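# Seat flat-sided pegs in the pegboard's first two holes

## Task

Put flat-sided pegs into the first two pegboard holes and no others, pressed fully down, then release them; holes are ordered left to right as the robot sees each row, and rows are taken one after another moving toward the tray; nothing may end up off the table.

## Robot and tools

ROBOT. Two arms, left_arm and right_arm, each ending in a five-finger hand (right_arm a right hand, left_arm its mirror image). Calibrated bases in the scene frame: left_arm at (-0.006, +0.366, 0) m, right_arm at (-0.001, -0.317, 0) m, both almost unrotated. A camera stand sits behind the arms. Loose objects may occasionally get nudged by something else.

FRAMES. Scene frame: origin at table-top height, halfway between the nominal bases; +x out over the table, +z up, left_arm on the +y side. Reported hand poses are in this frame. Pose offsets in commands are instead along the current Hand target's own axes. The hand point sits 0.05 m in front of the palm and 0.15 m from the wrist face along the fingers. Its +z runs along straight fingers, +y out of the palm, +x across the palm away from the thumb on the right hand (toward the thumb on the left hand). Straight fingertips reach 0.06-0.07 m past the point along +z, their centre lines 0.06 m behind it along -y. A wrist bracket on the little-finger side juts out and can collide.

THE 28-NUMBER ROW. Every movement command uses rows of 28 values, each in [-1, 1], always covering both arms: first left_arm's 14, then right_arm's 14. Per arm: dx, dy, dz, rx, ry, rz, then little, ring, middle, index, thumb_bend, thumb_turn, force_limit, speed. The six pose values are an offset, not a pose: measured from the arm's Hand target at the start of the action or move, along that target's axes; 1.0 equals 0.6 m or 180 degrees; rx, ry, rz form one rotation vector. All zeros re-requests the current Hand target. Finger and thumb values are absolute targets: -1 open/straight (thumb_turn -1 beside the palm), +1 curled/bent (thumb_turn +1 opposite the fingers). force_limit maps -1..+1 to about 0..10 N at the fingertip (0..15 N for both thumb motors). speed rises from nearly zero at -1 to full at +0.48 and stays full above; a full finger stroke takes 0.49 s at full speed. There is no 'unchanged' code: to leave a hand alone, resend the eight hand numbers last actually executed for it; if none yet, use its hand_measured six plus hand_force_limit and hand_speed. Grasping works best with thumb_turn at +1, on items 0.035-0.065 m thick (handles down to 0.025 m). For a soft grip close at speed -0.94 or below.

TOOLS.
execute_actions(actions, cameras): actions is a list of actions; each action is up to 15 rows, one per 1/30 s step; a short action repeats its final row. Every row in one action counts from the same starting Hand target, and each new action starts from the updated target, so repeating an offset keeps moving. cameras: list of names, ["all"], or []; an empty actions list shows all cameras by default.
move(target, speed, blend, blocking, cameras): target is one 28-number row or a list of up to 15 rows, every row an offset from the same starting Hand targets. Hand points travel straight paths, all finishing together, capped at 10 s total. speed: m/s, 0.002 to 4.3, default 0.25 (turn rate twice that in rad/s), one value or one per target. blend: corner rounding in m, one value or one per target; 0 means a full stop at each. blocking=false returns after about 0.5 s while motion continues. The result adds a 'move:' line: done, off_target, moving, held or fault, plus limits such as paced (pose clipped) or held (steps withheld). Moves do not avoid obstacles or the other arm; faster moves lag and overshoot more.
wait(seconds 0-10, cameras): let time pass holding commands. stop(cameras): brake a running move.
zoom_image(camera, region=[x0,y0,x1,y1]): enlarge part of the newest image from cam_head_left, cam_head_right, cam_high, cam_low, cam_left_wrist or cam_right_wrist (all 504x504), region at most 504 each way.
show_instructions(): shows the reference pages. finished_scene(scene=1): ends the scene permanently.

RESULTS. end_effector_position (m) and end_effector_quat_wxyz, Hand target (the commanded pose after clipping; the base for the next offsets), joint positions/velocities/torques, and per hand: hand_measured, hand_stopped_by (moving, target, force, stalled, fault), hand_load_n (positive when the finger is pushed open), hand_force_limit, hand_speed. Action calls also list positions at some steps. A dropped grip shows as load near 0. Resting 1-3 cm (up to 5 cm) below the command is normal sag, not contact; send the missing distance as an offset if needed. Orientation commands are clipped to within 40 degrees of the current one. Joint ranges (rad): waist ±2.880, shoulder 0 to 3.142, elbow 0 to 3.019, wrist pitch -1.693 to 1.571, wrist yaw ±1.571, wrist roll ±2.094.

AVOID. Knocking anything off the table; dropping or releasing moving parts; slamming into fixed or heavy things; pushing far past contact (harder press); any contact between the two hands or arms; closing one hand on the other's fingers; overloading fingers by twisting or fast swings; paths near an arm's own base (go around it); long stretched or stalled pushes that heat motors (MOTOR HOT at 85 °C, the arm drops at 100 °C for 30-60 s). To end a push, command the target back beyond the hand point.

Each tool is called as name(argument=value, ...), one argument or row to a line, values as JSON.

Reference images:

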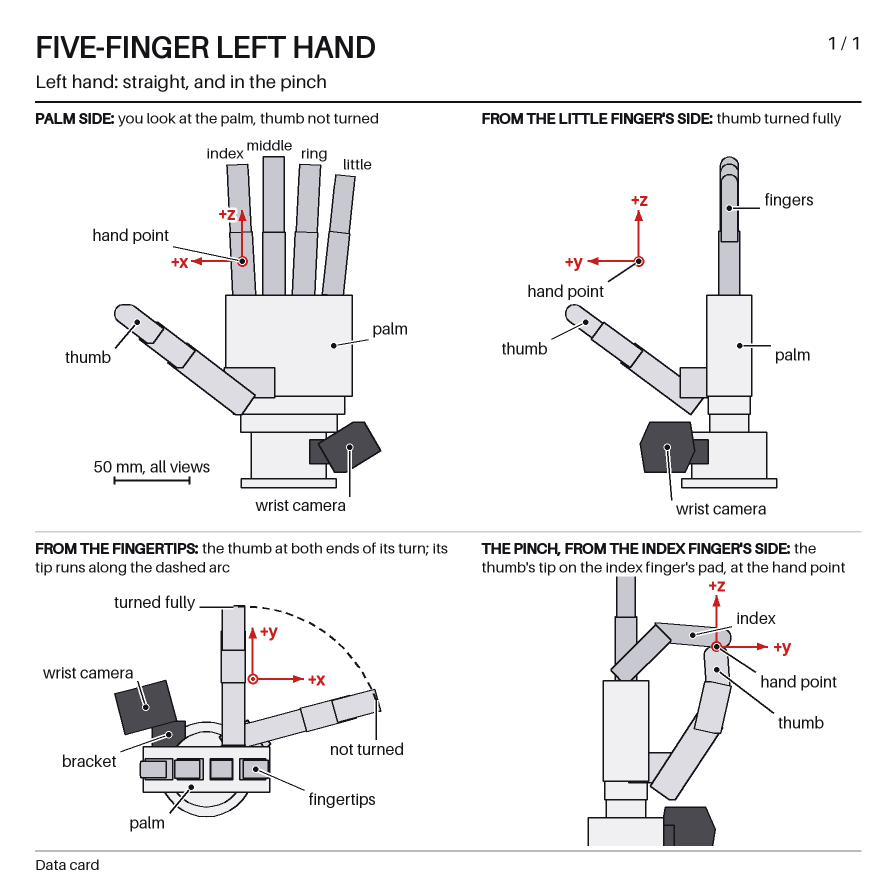

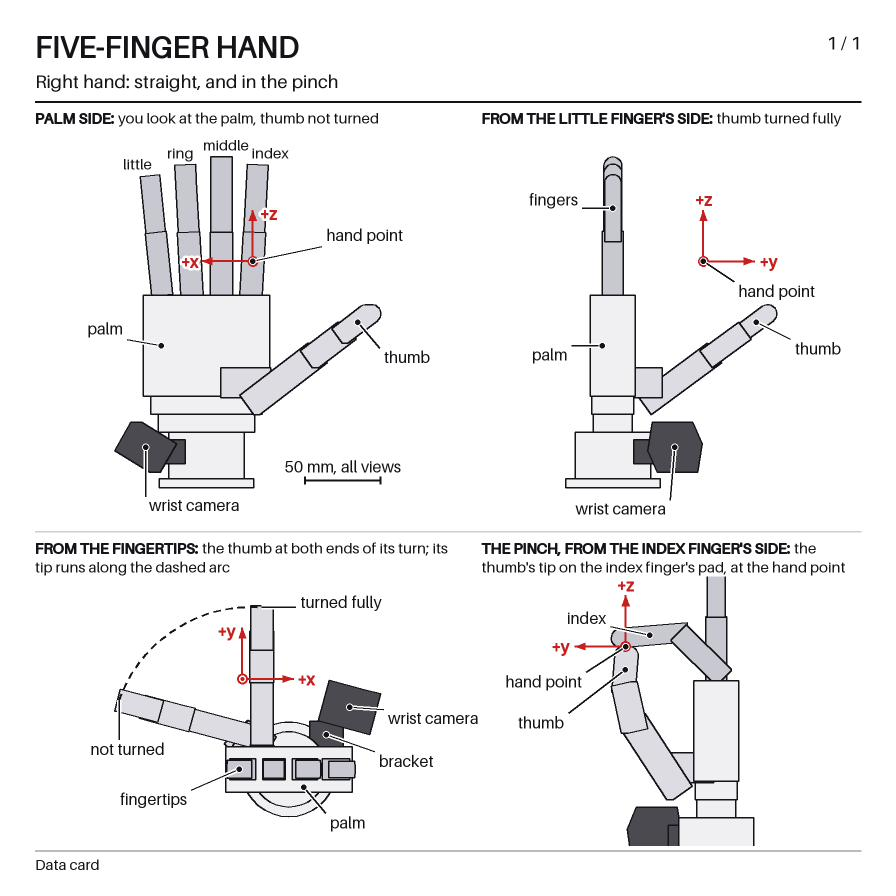

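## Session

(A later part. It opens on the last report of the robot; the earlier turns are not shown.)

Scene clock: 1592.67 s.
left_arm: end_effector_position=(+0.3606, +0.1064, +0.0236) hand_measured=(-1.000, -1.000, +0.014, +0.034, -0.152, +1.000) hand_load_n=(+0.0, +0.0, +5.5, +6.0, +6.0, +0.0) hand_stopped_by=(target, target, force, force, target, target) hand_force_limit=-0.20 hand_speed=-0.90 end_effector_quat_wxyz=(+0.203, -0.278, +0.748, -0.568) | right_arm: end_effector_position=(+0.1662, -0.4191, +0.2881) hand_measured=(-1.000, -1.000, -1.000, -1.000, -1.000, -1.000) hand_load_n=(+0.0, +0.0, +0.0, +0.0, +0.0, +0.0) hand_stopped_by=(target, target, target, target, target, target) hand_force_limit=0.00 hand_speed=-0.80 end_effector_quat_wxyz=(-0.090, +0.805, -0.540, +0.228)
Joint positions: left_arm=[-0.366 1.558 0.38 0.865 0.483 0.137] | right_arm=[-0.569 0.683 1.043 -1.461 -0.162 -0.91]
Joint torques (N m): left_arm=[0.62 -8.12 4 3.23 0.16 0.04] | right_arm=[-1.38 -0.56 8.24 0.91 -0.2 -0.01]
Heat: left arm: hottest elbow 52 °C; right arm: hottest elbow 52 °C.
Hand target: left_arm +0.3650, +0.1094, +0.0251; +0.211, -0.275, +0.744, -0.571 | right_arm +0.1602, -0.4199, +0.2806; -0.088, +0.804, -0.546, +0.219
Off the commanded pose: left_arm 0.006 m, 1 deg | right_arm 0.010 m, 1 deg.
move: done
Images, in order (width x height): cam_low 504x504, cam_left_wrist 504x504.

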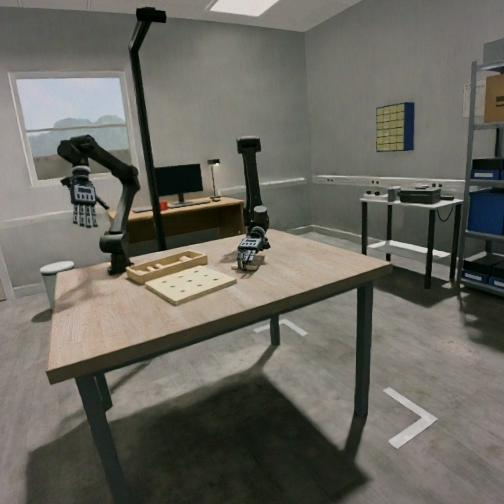

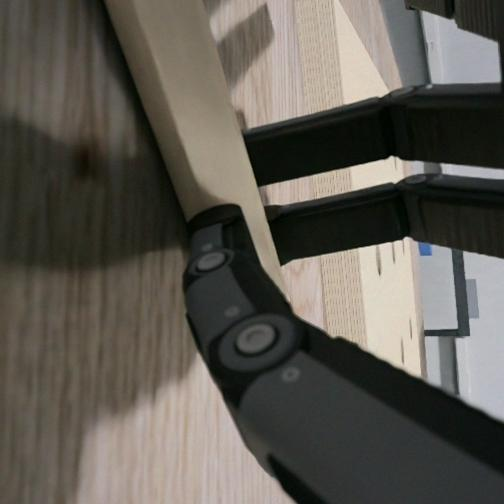

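execute_actions(
  actions=[
    [[0,0,0,0,0,0,-1,-1,-0.2,-0.2,-0.15,1,-0.2,-0.6,0,0,0,0,0,0,-1,-1,-1,-1,-1,-1,0,-0.8]],
  ],
  cameras=["cam_low","cam_left_wrist","cam_head_left"],
)

zoom_image(
  camera="cam_low",
  region=[220, 230, 280, 280],
)

Scene clock: 1599.60 s.
left_arm: end_effector_position=(+0.3605, +0.1064, +0.0233) hand_measured=(-1.000, -1.000, -0.200, -0.200, -0.150, +1.000) hand_load_n=(+0.0, +0.0, +0.0, +0.0, +0.0, +0.0) hand_stopped_by=(target, target, target, target, target, target) hand_force_limit=-0.20 hand_speed=-0.60 end_effector_quat_wxyz=(+0.202, -0.278, +0.748, -0.568) | right_arm: end_effector_position=(+0.1662, -0.4191, +0.2881) hand_measured=(-1.000, -1.000, -1.000, -1.000, -1.000, -1.000) hand_load_n=(+0.0, +0.0, +0.0, +0.0, +0.0, +0.0) hand_stopped_by=(target, target, target, target, target, target) hand_force_limit=0.00 hand_speed=-0.80 end_effector_quat_wxyz=(-0.090, +0.805, -0.540, +0.228)
Joint positions: left_arm=[-0.366 1.559 0.38 0.865 0.483 0.137] | right_arm=[-0.569 0.683 1.043 -1.461 -0.162 -0.91]
Joint torques (N m): left_arm=[0.56 -8.47 4 3.04 0.16 0.04] | right_arm=[-1.38 -0.62 8.25 0.91 -0.2 -0.01]
Heat: left arm: hottest elbow 51 °C; right arm: hottest elbow 52 °C.
Hand target: left_arm +0.3650, +0.1093, +0.0253; +0.211, -0.275, +0.744, -0.571 | right_arm +0.1602, -0.4199, +0.2806; -0.088, +0.804, -0.546, +0.219
Off the commanded pose: left_arm 0.006 m, 1 deg | right_arm 0.010 m, 1 deg.
Step readings (end_effector_position of left_arm | right_arm):
0: (+0.3606, +0.1064, +0.0236) | (+0.1662, -0.4191, +0.2881)
1: (+0.3606, +0.1064, +0.0236) | (+0.1662, -0.4191, +0.2881)
2: (+0.3606, +0.1064, +0.0236) | (+0.1662, -0.4191, +0.2881)
4: (+0.3605, +0.1063, +0.0235) | (+0.1662, -0.4191, +0.2881)
8: (+0.3605, +0.1064, +0.0233) | (+0.1662, -0.4191, +0.2881)
15: (+0.3605, +0.1064, +0.0233) | (+0.1662, -0.4191, +0.2881)
Images, in order (width x height): cam_head_left 504x504, cam_low 504x504, cam_left_wrist 504x504.

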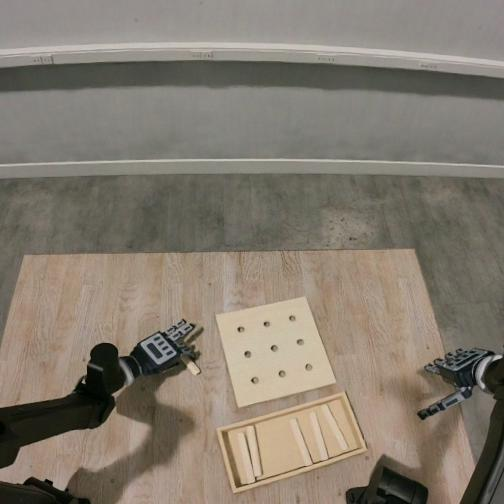

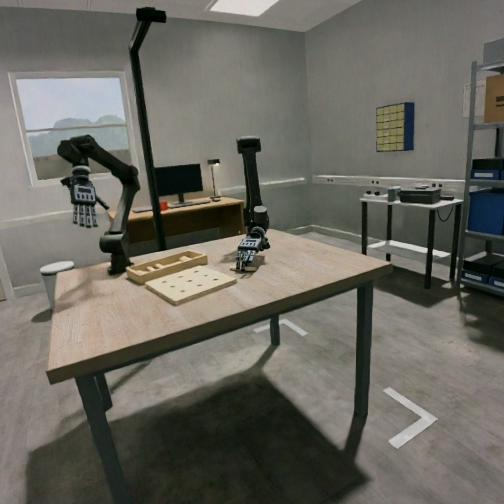

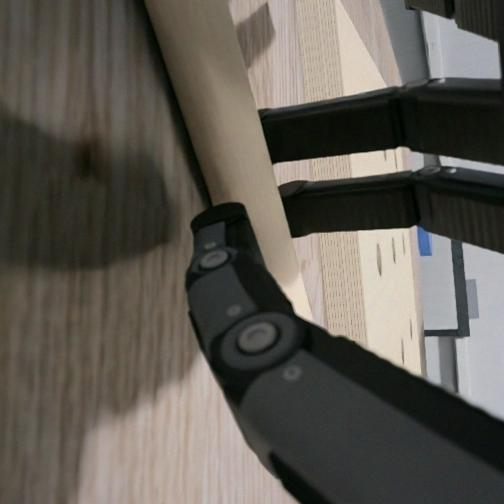

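Scaled by 8.400 from the camera's 504x504 image, which has a finer 720x720 frame.

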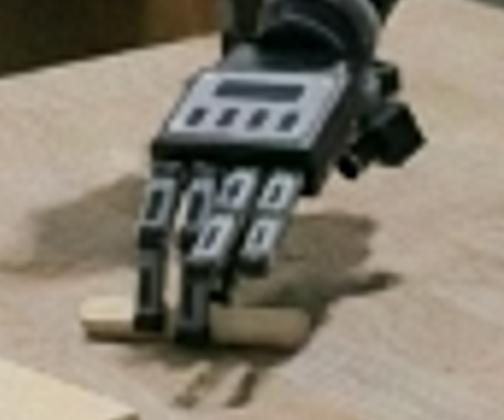

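move(
  target=[-0.073,-0.0097,-0.0026,0,0,0,-1,-1,-0.2,-0.2,-0.15,1,-0.2,-0.6,0,0,0,0,0,0,-1,-1,-1,-1,-1,-1,0,-0.8],
  speed=0.08,
  cameras=["cam_low","cam_left_wrist","cam_head_left"],
)

zoom_image(
  camera="cam_low",
  region=[220, 230, 280, 280],
)

Scene clock: 1611.57 s.
left_arm: end_effector_position=(+0.3828, +0.1371, +0.0256) hand_measured=(-1.000, -1.000, -0.200, -0.200, -0.150, +1.000) hand_load_n=(+0.0, +0.0, +0.0, +0.0, +0.5, +0.0) hand_stopped_by=(target, target, target, target, target, target) hand_force_limit=-0.20 hand_speed=-0.60 end_effector_quat_wxyz=(+0.202, -0.280, +0.746, -0.570) | right_arm: end_effector_position=(+0.1662, -0.4191, +0.2881) hand_measured=(-1.000, -1.000, -1.000, -1.000, -1.000, -1.000) hand_load_n=(+0.0, +0.0, +0.0, +0.0, +0.0, +0.0) hand_stopped_by=(target, target, target, target, target, target) hand_force_limit=0.00 hand_speed=-0.80 end_effector_quat_wxyz=(-0.090, +0.805, -0.540, +0.228)
Joint positions: left_arm=[-0.247 1.57 0.413 0.826 0.596 0.172] | right_arm=[-0.569 0.683 1.043 -1.461 -0.162 -0.91]
Joint torques (N m): left_arm=[0.62 -8.88 6.54 1.55 0.22 0.11] | right_arm=[-1.32 -0.62 8.27 0.91 -0.2 0]
Heat: left arm: hottest elbow 50 °C; right arm: hottest elbow 52 °C.
Hand target: left_arm +0.3982, +0.1378, +0.0312; +0.211, -0.275, +0.744, -0.571 | right_arm +0.1602, -0.4199, +0.2806; -0.088, +0.804, -0.546, +0.219
Off the commanded pose: left_arm 0.017 m, 1 deg | right_arm 0.010 m, 1 deg.
move: off_target (left_arm)
Images, in order (width x height): cam_head_left 504x504, cam_low 504x504, cam_left_wrist 504x504.

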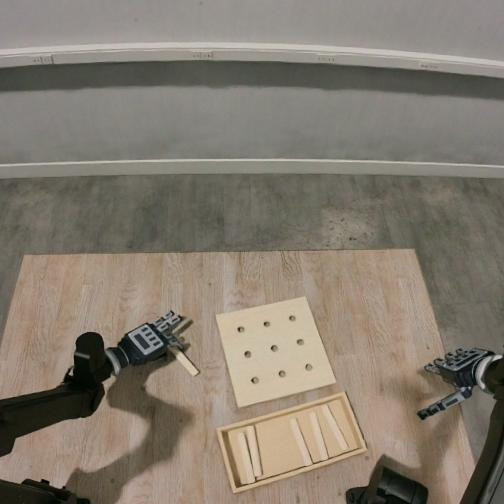

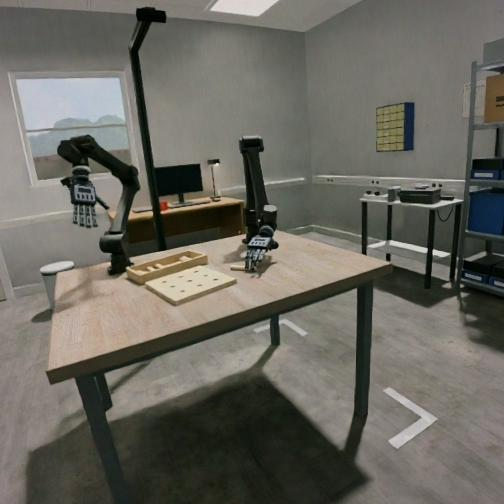

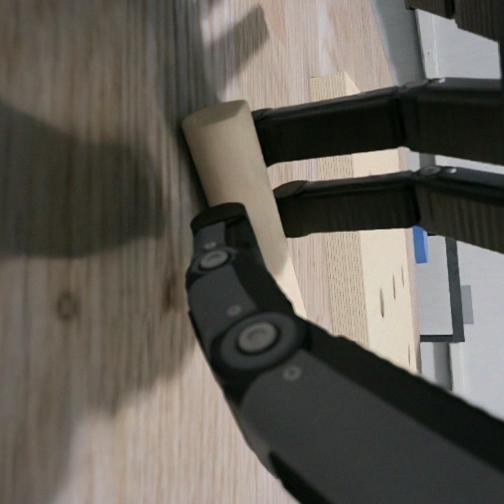

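Scaled by 8.400 from the camera's 504x504 image, which has a finer 720x720 frame.

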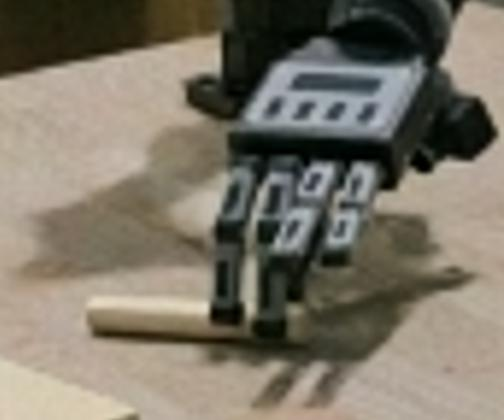

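execute_actions(
  actions=[
    [[0,0,0,0,0,0,-1,-1,0.3,0.3,-0.15,1,0.0,-0.9,0,0,0,0,0,0,-1,-1,-1,-1,-1,-1,0,-0.8]],
  ],
  cameras=[],
)

wait(
  seconds=1.5,
  cameras=["cam_left_wrist"],
)

Scene clock: 1630.60 s.
left_arm: end_effector_position=(+0.3842, +0.1365, +0.0268) hand_measured=(-1.000, -1.000, +0.030, +0.058, -0.152, +1.000) hand_load_n=(+0.0, +0.0, +6.5, +6.5, +5.5, -3.5) hand_stopped_by=(target, target, force, force, target, target) hand_force_limit=0.00 hand_speed=-0.90 end_effector_quat_wxyz=(+0.203, -0.278, +0.746, -0.571) | right_arm: end_effector_position=(+0.1662, -0.4191, +0.2881) hand_measured=(-1.000, -1.000, -1.000, -1.000, -1.000, -1.000) hand_load_n=(+0.0, +0.0, +0.0, +0.0, +0.0, +0.0) hand_stopped_by=(target, target, target, target, target, target) hand_force_limit=0.00 hand_speed=-0.80 end_effector_quat_wxyz=(-0.090, +0.805, -0.540, +0.228)
Joint positions: left_arm=[-0.247 1.57 0.417 0.826 0.597 0.173] | right_arm=[-0.569 0.683 1.043 -1.461 -0.162 -0.91]
Joint torques (N m): left_arm=[0.62 -8.82 6.34 1.55 0.15 0.09] | right_arm=[-1.38 -0.56 8.23 0.91 -0.2 0]
Heat: left arm: hottest elbow 50 °C; right arm: hottest elbow 52 °C.
Hand target: left_arm +0.3983, +0.1378, +0.0313; +0.211, -0.275, +0.744, -0.571 | right_arm +0.1602, -0.4199, +0.2806; -0.088, +0.804, -0.546, +0.219
Off the commanded pose: left_arm 0.015 m, 1 deg | right_arm 0.010 m, 1 deg.
Step readings (end_effector_position of left_arm | right_arm):
0: (+0.3828, +0.1371, +0.0256) | (+0.1662, -0.4191, +0.2881)
1: (+0.3828, +0.1371, +0.0256) | (+0.1662, -0.4191, +0.2881)
2: (+0.3828, +0.1371, +0.0256) | (+0.1662, -0.4191, +0.2881)
4: (+0.3828, +0.1371, +0.0256) | (+0.1662, -0.4191, +0.2881)
8: (+0.3828, +0.1371, +0.0256) | (+0.1662, -0.4191, +0.2881)
15: (+0.3829, +0.1370, +0.0257) | (+0.1662, -0.4191, +0.2881)
No camera images: "cameras" was empty.

Scene clock: 1632.10 s.
left_arm: end_effector_position=(+0.3842, +0.1365, +0.0268) hand_measured=(-1.000, -1.000, +0.030, +0.058, -0.152, +1.000) hand_load_n=(+0.0, +0.0, +6.5, +6.5, +5.0, -3.0) hand_stopped_by=(target, target, force, force, target, target) hand_force_limit=0.00 hand_speed=-0.90 end_effector_quat_wxyz=(+0.203, -0.278, +0.746, -0.571) | right_arm: end_effector_position=(+0.1662, -0.4191, +0.2881) hand_measured=(-1.000, -1.000, -1.000, -1.000, -1.000, -1.000) hand_load_n=(+0.0, +0.0, +0.0, +0.0, +0.0, +0.0) hand_stopped_by=(target, target, target, target, target, target) hand_force_limit=0.00 hand_speed=-0.80 end_effector_quat_wxyz=(-0.090, +0.805, -0.540, +0.228)
Joint positions: left_arm=[-0.247 1.57 0.417 0.826 0.597 0.173] | right_arm=[-0.569 0.683 1.043 -1.461 -0.162 -0.91]
Joint torques (N m): left_arm=[0.62 -8.88 6.32 1.55 0.15 0.1] | right_arm=[-1.38 -0.62 8.24 0.91 -0.2 0]
Heat: left arm: hottest elbow 50 °C; right arm: hottest elbow 52 °C.
Hand target: left_arm +0.3983, +0.1378, +0.0313; +0.211, -0.275, +0.744, -0.571 | right_arm +0.1602, -0.4199, +0.2806; -0.088, +0.804, -0.546, +0.219
Off the commanded pose: left_arm 0.015 m, 1 deg | right_arm 0.010 m, 1 deg.
wait: 1.50 s; at rest by 0.17 s
Images, in order (width x height): cam_left_wrist 504x504.

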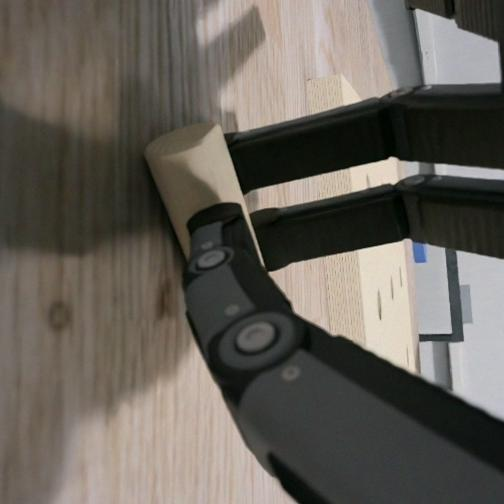

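move(
  target=[
    [0,-0.161,-0.043,0,0,0,-1,-1,0.3,0.3,-0.15,1,0.0,-0.9,0,0,0,0,0,0,-1,-1,-1,-1,-1,-1,0,-0.8],
    [0.0705,-0.3073,-0.0765,0.0461,-0.0845,0.4935,-1,-1,0.3,0.3,-0.15,1,0.0,-0.9,0,0,0,0,0,0,-1,-1,-1,-1,-1,-1,0,-0.8],
  ],
  speed=0.2,
  blend=[0.02,0],
  cameras=["all"],
)

Scene clock: 1662.50 s.
left_arm: end_effector_position=(+0.3687, +0.1136, +0.2127) hand_measured=(-1.000, -1.000, +0.030, +0.058, -0.152, +1.000) hand_load_n=(+0.0, +0.0, +6.0, +6.0, +5.0, -3.0) hand_stopped_by=(target, target, force, force, target, target) hand_force_limit=0.00 hand_speed=-0.90 end_effector_quat_wxyz=(+0.644, +0.266, +0.665, -0.269) | right_arm: end_effector_position=(+0.1662, -0.4191, +0.2881) hand_measured=(-1.000, -1.000, -1.000, -1.000, -1.000, -1.000) hand_load_n=(+0.0, +0.0, +0.0, +0.0, +0.0, +0.0) hand_stopped_by=(target, target, target, target, target, target) hand_force_limit=0.00 hand_speed=-0.80 end_effector_quat_wxyz=(-0.090, +0.805, -0.540, +0.228)
Joint positions: left_arm=[-0.683 1.008 0.344 0.637 0.089 1.558] | right_arm=[-0.569 0.683 1.043 -1.461 -0.162 -0.91]
Joint torques (N m): left_arm=[-1.38 -4.01 7.46 3.28 -0.14 0.11] | right_arm=[-1.38 -0.62 8.24 0.91 -0.2 -0.01]
Heat: left arm: hottest elbow 50 °C; right arm: hottest elbow 52 °C.
Hand target: left_arm +0.3683, +0.1080, +0.2211; +0.653, +0.270, +0.653, -0.271 | right_arm +0.1602, -0.4199, +0.2806; -0.088, +0.804, -0.546, +0.219
Off the commanded pose: left_arm 0.010 m, 2 deg | right_arm 0.010 m, 1 deg.
move: done

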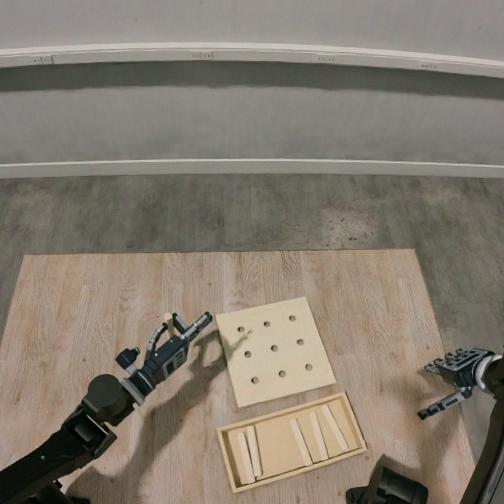

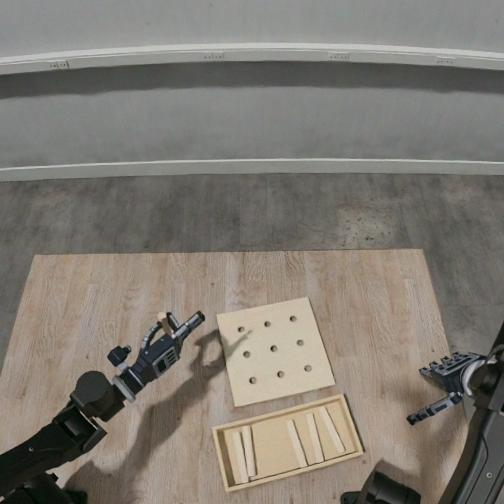

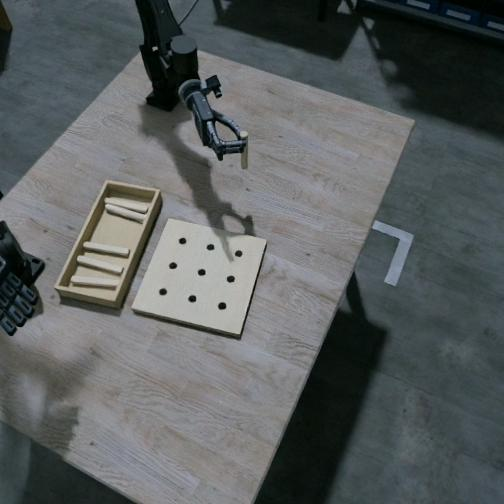

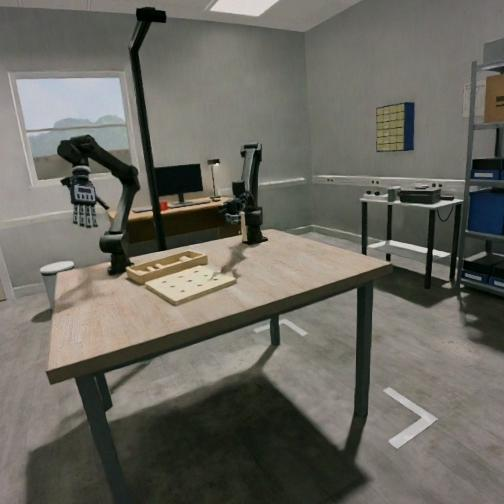

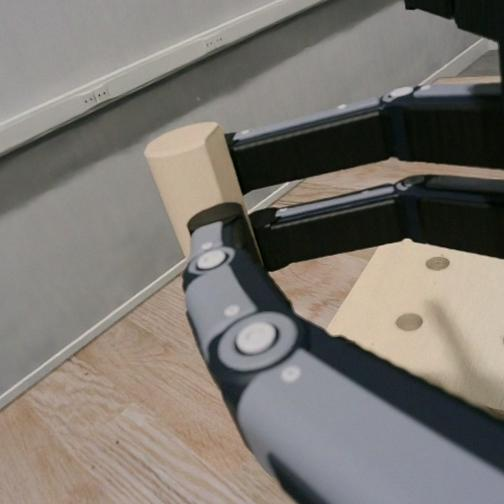

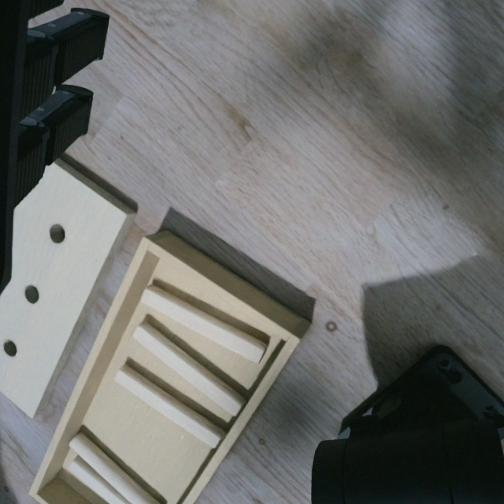

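zoom_image(
  camera="cam_low",
  region=[200, 170, 280, 250],
)

zoom_image(
  camera="cam_high",
  region=[180, 90, 280, 250],
)

zoom_image(
  camera="cam_left_wrist",
  region=[120, 90, 320, 290],
)

zoom_image(
  camera="cam_left_wrist",
  region=[320, 220, 504, 420],
)

Scaled by 6.300 from the camera's 504x504 image, which has a finer 720x720 frame.

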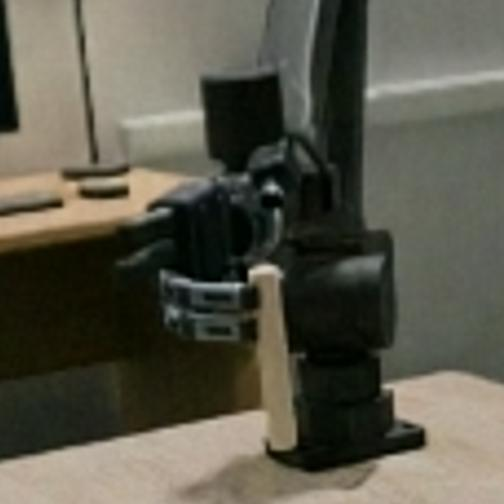

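Scaled by 3.150 from the camera's 504x504 image, which has a finer 720x720 frame.

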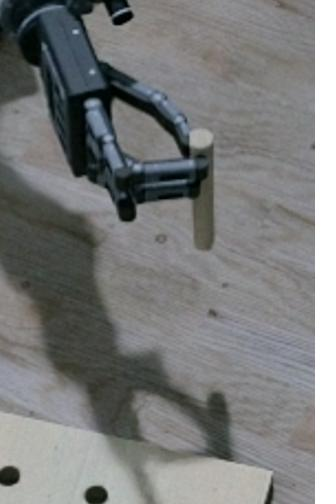

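Scaled by 2.520 from the camera's 504x504 image, which has a finer 720x720 frame.

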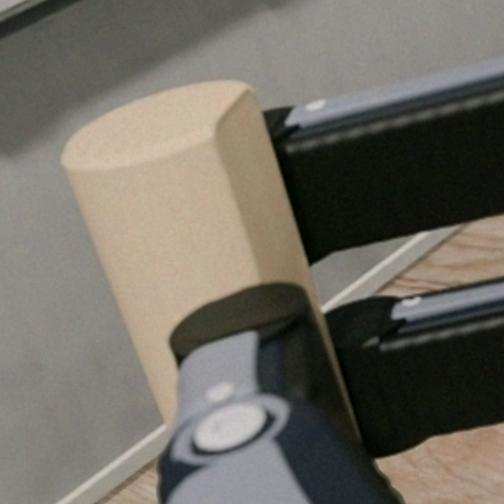

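Scaled by 2.520 from the camera's 504x504 image, which has a finer 720x720 frame.

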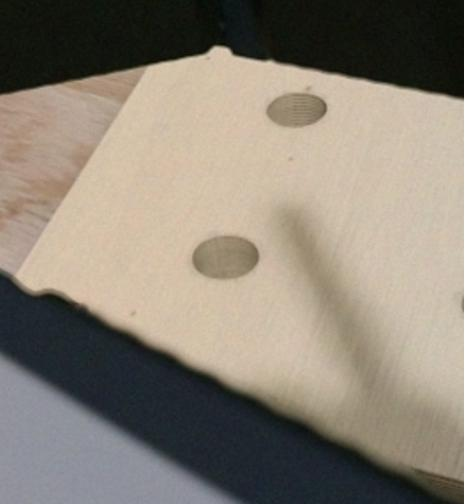

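zoom_image(
  camera="cam_head_left",
  region=[120, 290, 260, 420],
)

zoom_image(
  camera="cam_head_right",
  region=[120, 290, 260, 420],
)

Scaled by 3.600 from the camera's 504x504 image, which has a finer 720x720 frame.

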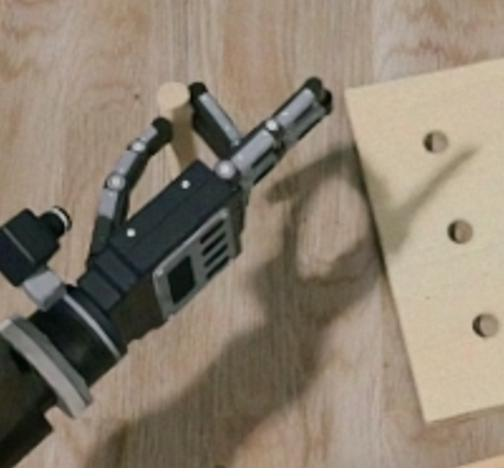

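Scaled by 3.600 from the camera's 504x504 image, which has a finer 720x720 frame.

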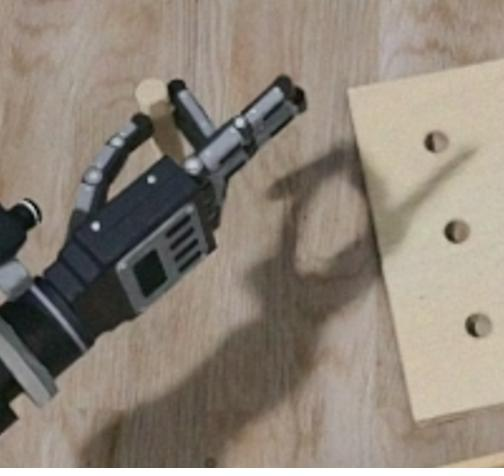

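move(
  target=[0,0,0,0,0,0,-1,-1,0.3,0.3,-0.15,1,0.0,-0.9,-0.0732,-0.5088,0.2017,0.1417,-0.1715,-0.1092,-1,-1,-1,-1,-1,-1,0,-0.8],
  speed=0.3,
  cameras=["cam_head_left","cam_right_wrist"],
)

Scene clock: 1789.50 s.
left_arm: end_effector_position=(+0.3687, +0.1136, +0.2128) hand_measured=(-1.000, -1.000, +0.030, +0.058, -0.152, +1.000) hand_load_n=(+0.0, +0.0, +6.5, +6.0, +5.0, -3.0) hand_stopped_by=(target, target, force, force, target, target) hand_force_limit=0.00 hand_speed=-0.90 end_effector_quat_wxyz=(+0.644, +0.266, +0.665, -0.268) | right_arm: end_effector_position=(+0.4364, -0.2769, +0.2552) hand_measured=(-1.000, -1.000, -1.000, -1.000, -1.000, -1.000) hand_load_n=(+0.0, +0.0, +0.0, +0.0, +0.0, +0.0) hand_stopped_by=(target, target, target, target, target, target) hand_force_limit=0.00 hand_speed=-0.80 end_effector_quat_wxyz=(-0.356, +0.872, -0.322, +0.099)
Joint positions: left_arm=[-0.683 1.008 0.344 0.637 0.089 1.559] | right_arm=[-0.139 1.349 1.319 -1.12 -0.649 -0.85]
Joint torques (N m): left_arm=[-1.38 -3.96 7.46 3.28 -0.13 0.15] | right_arm=[1.38 -7.71 15.19 1.39 -0.52 0.02]
Heat: left arm: hottest elbow 50 °C; right arm: hottest elbow 52 °C.
Hand target: left_arm +0.3683, +0.1080, +0.2211; +0.653, +0.270, +0.653, -0.271 | right_arm +0.4569, -0.2727, +0.2777; -0.363, +0.874, -0.300, +0.124
Off the commanded pose: left_arm 0.010 m, 2 deg | right_arm 0.031 m, 4 deg.
move: off_target (right_arm)
Images, in order (width x height): cam_head_left 504x504, cam_right_wrist 504x504.

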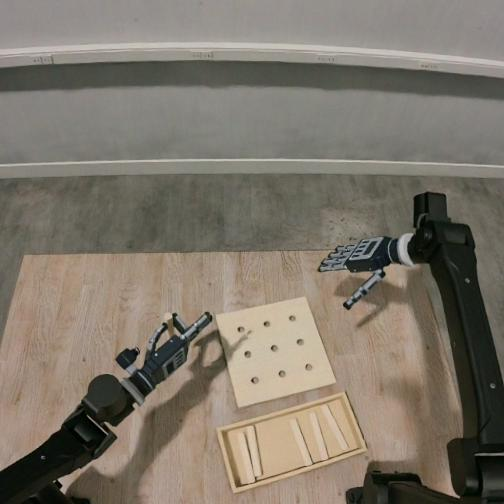

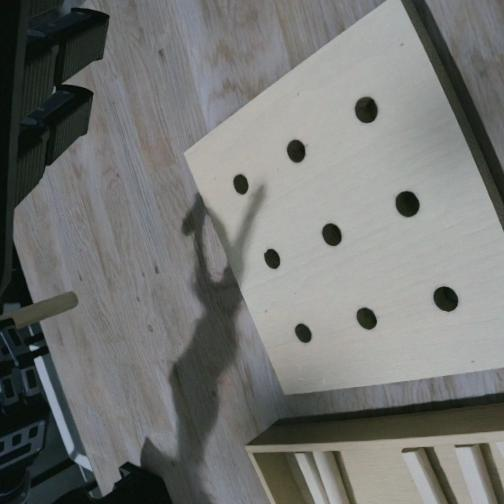

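zoom_image(
  camera="cam_right_wrist",
  region=[0, 250, 120, 370],
)

Scaled by 4.200 from the camera's 504x504 image, which has a finer 720x720 frame.

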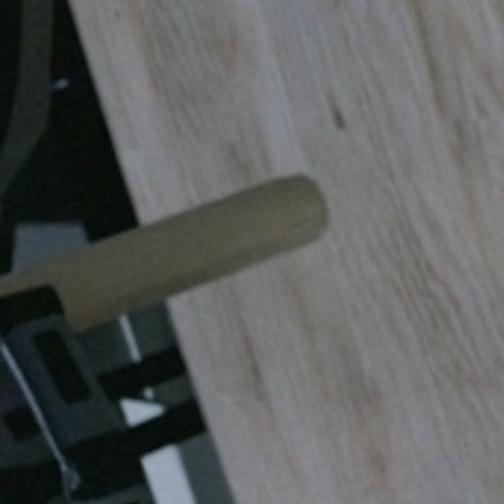

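move(
  target=[
    [0,-0.1226,0.2711,0,0,0,-1,-1,0.3,0.3,-0.15,1,0.0,-0.9,0,0,0,0,0,0,-1,-1,-1,-1,-1,-1,0,-0.8],
    [0.0833,-0.1226,0.2711,0,0,0,-1,-1,0.3,0.3,-0.15,1,0.0,-0.9,0,0,0,0,0,0,-1,-1,-1,-1,-1,-1,0,-0.8],
  ],
  speed=0.2,
  blend=[0.02,0],
  cameras=["all"],
)

Scene clock: 1829.03 s.
left_arm: end_effector_position=(+0.4259, -0.0446, +0.1435) hand_measured=(-1.000, -1.000, +0.030, +0.058, -0.152, +1.000) hand_load_n=(+0.0, +0.0, +6.5, +5.5, +5.0, -3.0) hand_stopped_by=(target, target, force, force, target, target) hand_force_limit=0.00 hand_speed=-0.90 end_effector_quat_wxyz=(+0.631, +0.276, +0.676, -0.260) | right_arm: end_effector_position=(+0.4365, -0.2769, +0.2552) hand_measured=(-1.000, -1.000, -1.000, -1.000, -1.000, -1.000) hand_load_n=(+0.0, +0.0, +0.0, +0.0, +0.0, +0.0) hand_stopped_by=(target, target, target, target, target, target) hand_force_limit=0.00 hand_speed=-0.80 end_effector_quat_wxyz=(-0.356, +0.872, -0.322, +0.099)
Joint positions: left_arm=[-0.896 1.632 0.677 0.886 -0.12 1.559] | right_arm=[-0.139 1.349 1.319 -1.12 -0.649 -0.851]
Joint torques (N m): left_arm=[-1.2 -13.1 8.14 3.3 -0.21 0.15] | right_arm=[1.32 -7.65 15.21 1.4 -0.52 0.01]
Heat: left arm: hottest elbow 51 °C; right arm: hottest elbow 62 °C.
Hand target: left_arm +0.4315, -0.0590, +0.1714; +0.654, +0.270, +0.653, -0.271 | right_arm +0.4569, -0.2727, +0.2777; -0.363, +0.874, -0.300, +0.124
Off the commanded pose: left_arm 0.032 m, 4 deg | right_arm 0.031 m, 4 deg.
move: off_target (left_arm, right_arm)

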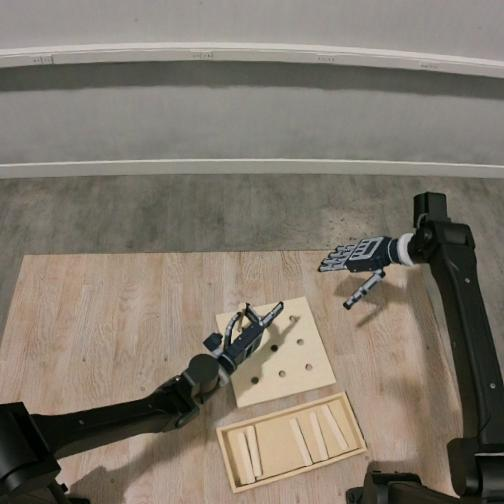

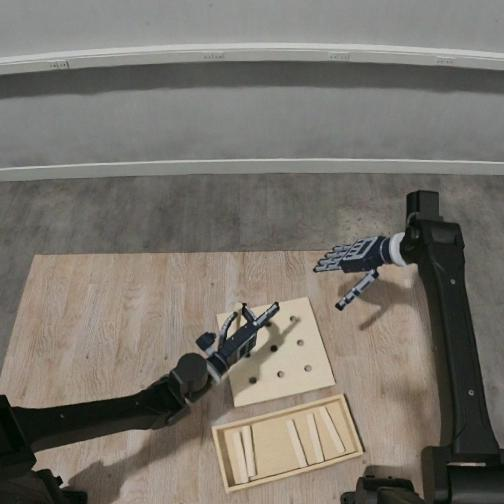

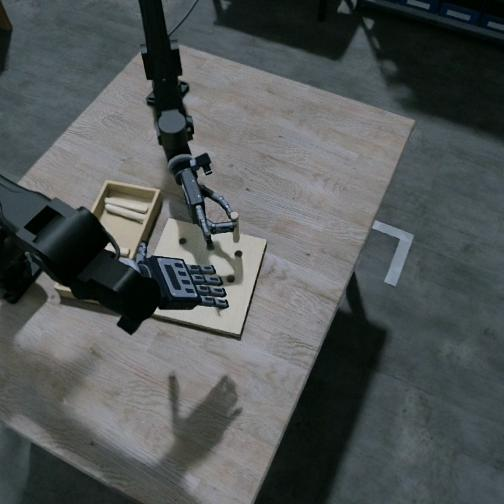

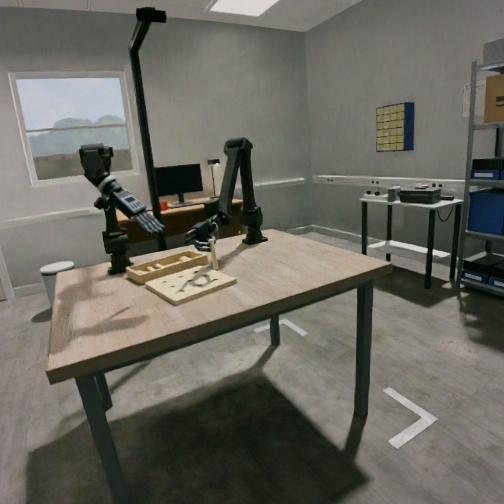

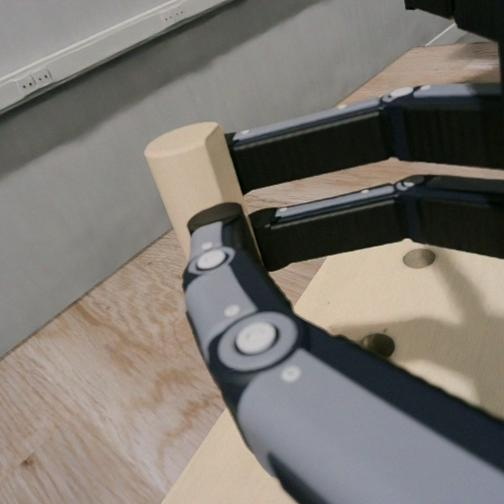

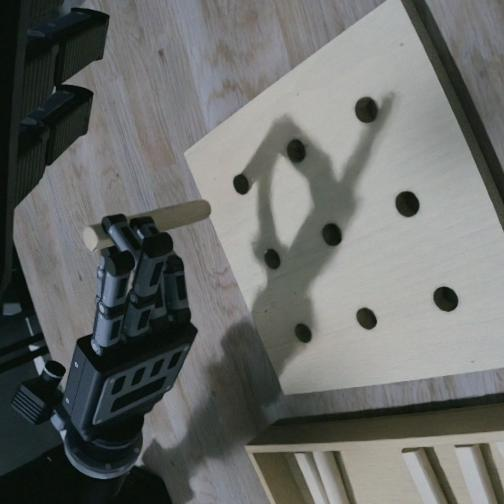

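zoom_image(
  camera="cam_head_left",
  region=[190, 280, 320, 400],
)

zoom_image(
  camera="cam_low",
  region=[160, 220, 260, 310],
)

zoom_image(
  camera="cam_high",
  region=[180, 190, 270, 280],
)

Scaled by 3.877 from the camera's 504x504 image, which has a finer 720x720 frame.

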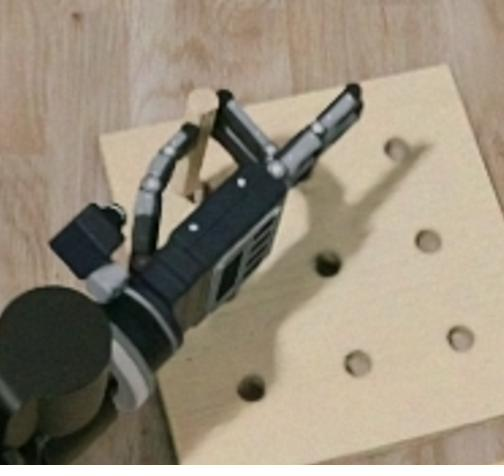

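Scaled by 5.040 from the camera's 504x504 image, which has a finer 720x720 frame.

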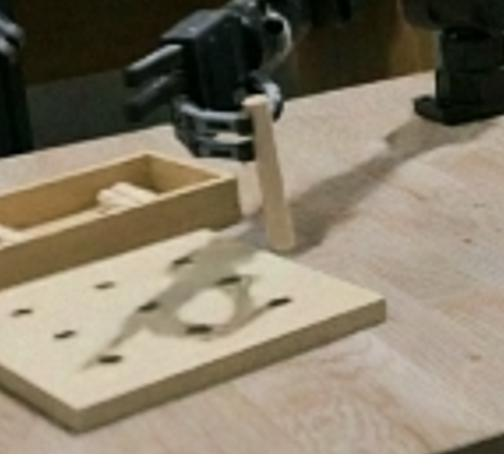

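Scaled by 5.600 from the camera's 504x504 image, which has a finer 720x720 frame.

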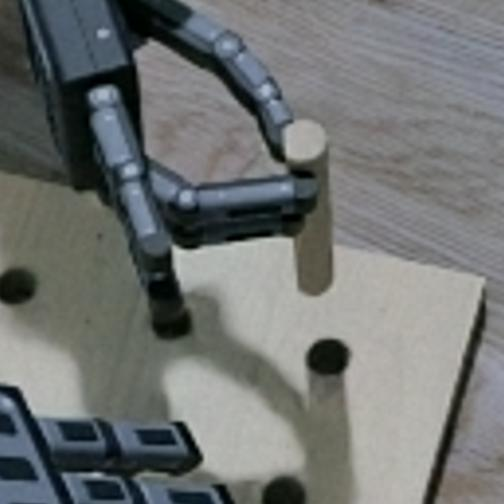

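zoom_image(
  camera="cam_head_left",
  region=[220, 295, 260, 340],
)

zoom_image(
  camera="cam_head_right",
  region=[220, 295, 260, 340],
)

Scaled by 11.200 from the camera's 504x504 image, which has a finer 720x720 frame.

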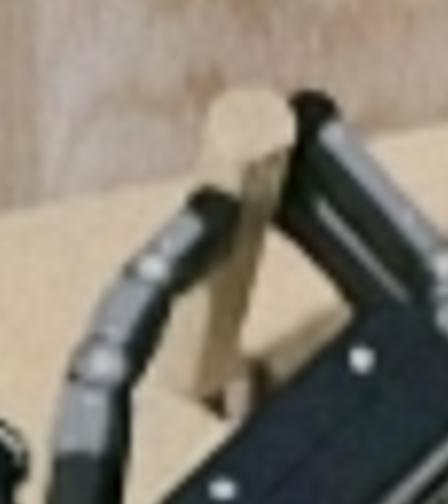

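Scaled by 11.200 from the camera's 504x504 image, which has a finer 720x720 frame.

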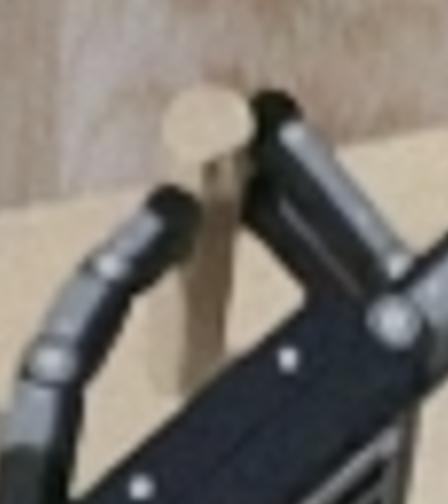

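move(
  target=[0.0333,0.0079,0.022,0,0,0,-1,-1,0.3,0.3,-0.15,1,0.0,-0.9,0,0,0,0,0,0,-1,-1,-1,-1,-1,-1,0,-0.8],
  speed=0.1,
  cameras=["cam_head_left","cam_head_right","cam_high","cam_low","cam_right_wrist"],
)

zoom_image(
  camera="cam_right_wrist",
  region=[180, 120, 300, 240],
)

zoom_image(
  camera="cam_head_left",
  region=[220, 295, 260, 340],
)

zoom_image(
  camera="cam_high",
  region=[180, 190, 270, 280],
)

Scene clock: 1918.53 s.
left_arm: end_effector_position=(+0.4309, -0.0534, +0.1249) hand_measured=(-1.000, -1.000, +0.030, +0.058, -0.152, +1.000) hand_load_n=(+0.0, +0.0, +6.5, +6.0, +5.0, -2.5) hand_stopped_by=(target, target, force, force, target, target) hand_force_limit=0.00 hand_speed=-0.90 end_effector_quat_wxyz=(+0.630, +0.279, +0.675, -0.263) | right_arm: end_effector_position=(+0.4365, -0.2769, +0.2552) hand_measured=(-1.000, -1.000, -1.000, -1.000, -1.000, -1.000) hand_load_n=(+0.0, +0.0, +0.0, +0.0, +0.0, +0.0) hand_stopped_by=(target, target, target, target, target, target) hand_force_limit=0.00 hand_speed=-0.80 end_effector_quat_wxyz=(-0.356, +0.872, -0.322, +0.099)
Joint positions: left_arm=[-0.896 1.702 0.695 0.939 -0.112 1.559] | right_arm=[-0.139 1.349 1.319 -1.12 -0.649 -0.851]
Joint torques (N m): left_arm=[0.15 -13.22 8.28 3.25 0.04 0.15] | right_arm=[1.26 -7.71 15.2 1.39 -0.52 0.01]
Heat: left arm: hottest elbow 54 °C; right arm: hottest elbow 70 °C.
Hand target: left_arm +0.4442, -0.0650, +0.1513; +0.653, +0.270, +0.653, -0.271 | right_arm +0.4569, -0.2727, +0.2777; -0.363, +0.874, -0.300, +0.124
Off the commanded pose: left_arm 0.032 m, 4 deg | right_arm 0.031 m, 4 deg.
move: off_target (left_arm, right_arm)
Images, in order (width x height): cam_head_left 504x504, cam_head_right 504x504, cam_high 504x504, cam_low 504x504, cam_right_wrist 504x504.

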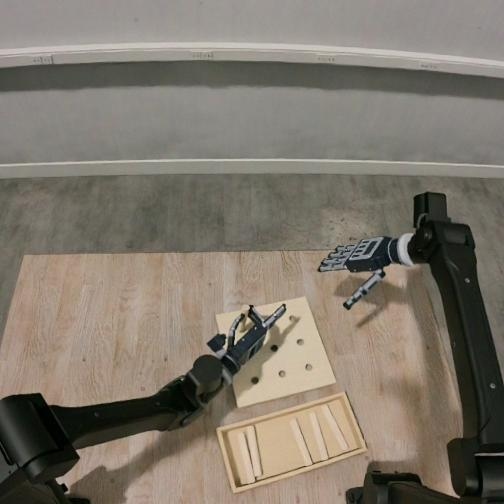

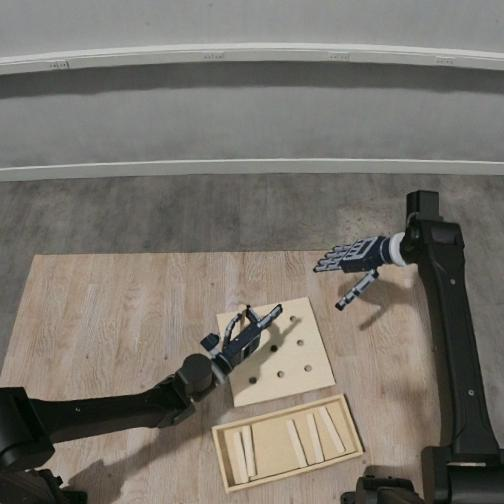

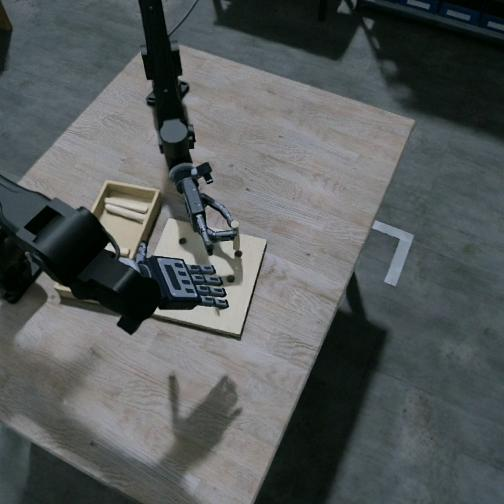

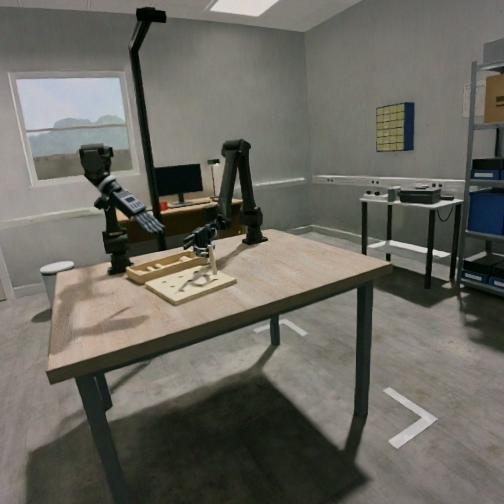

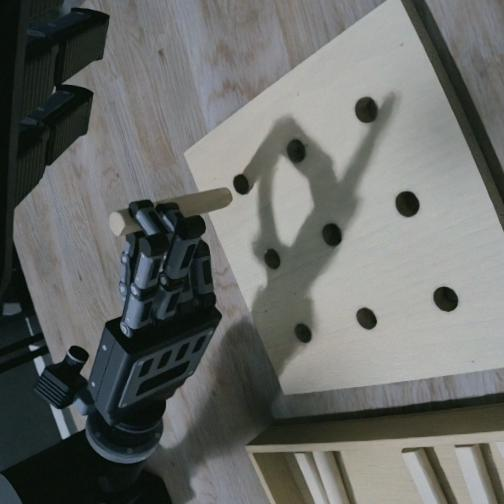

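Scaled by 4.200 from the camera's 504x504 image, which has a finer 720x720 frame.

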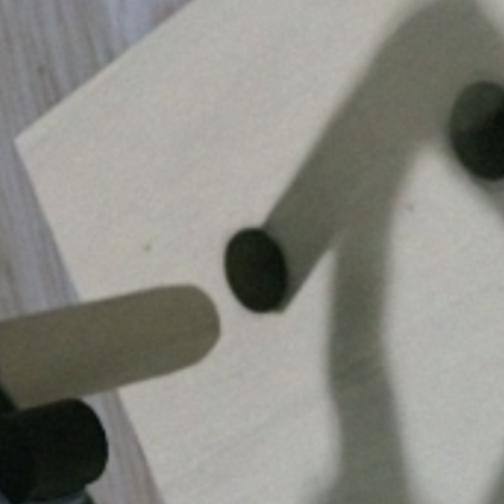

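Scaled by 11.200 from the camera's 504x504 image, which has a finer 720x720 frame.

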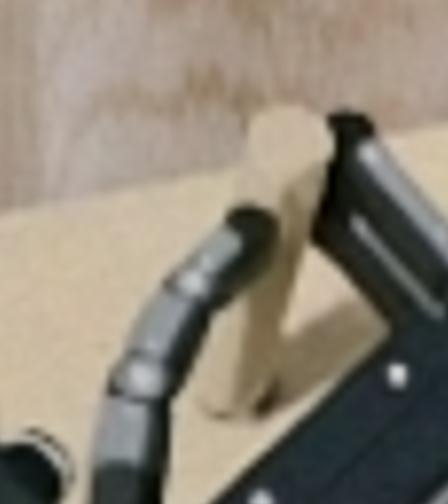

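Scaled by 5.600 from the camera's 504x504 image, which has a finer 720x720 frame.

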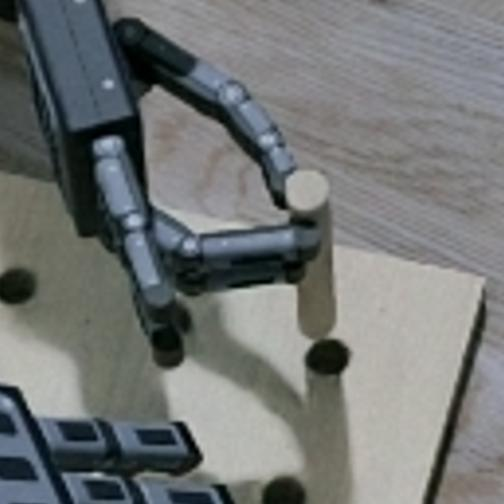

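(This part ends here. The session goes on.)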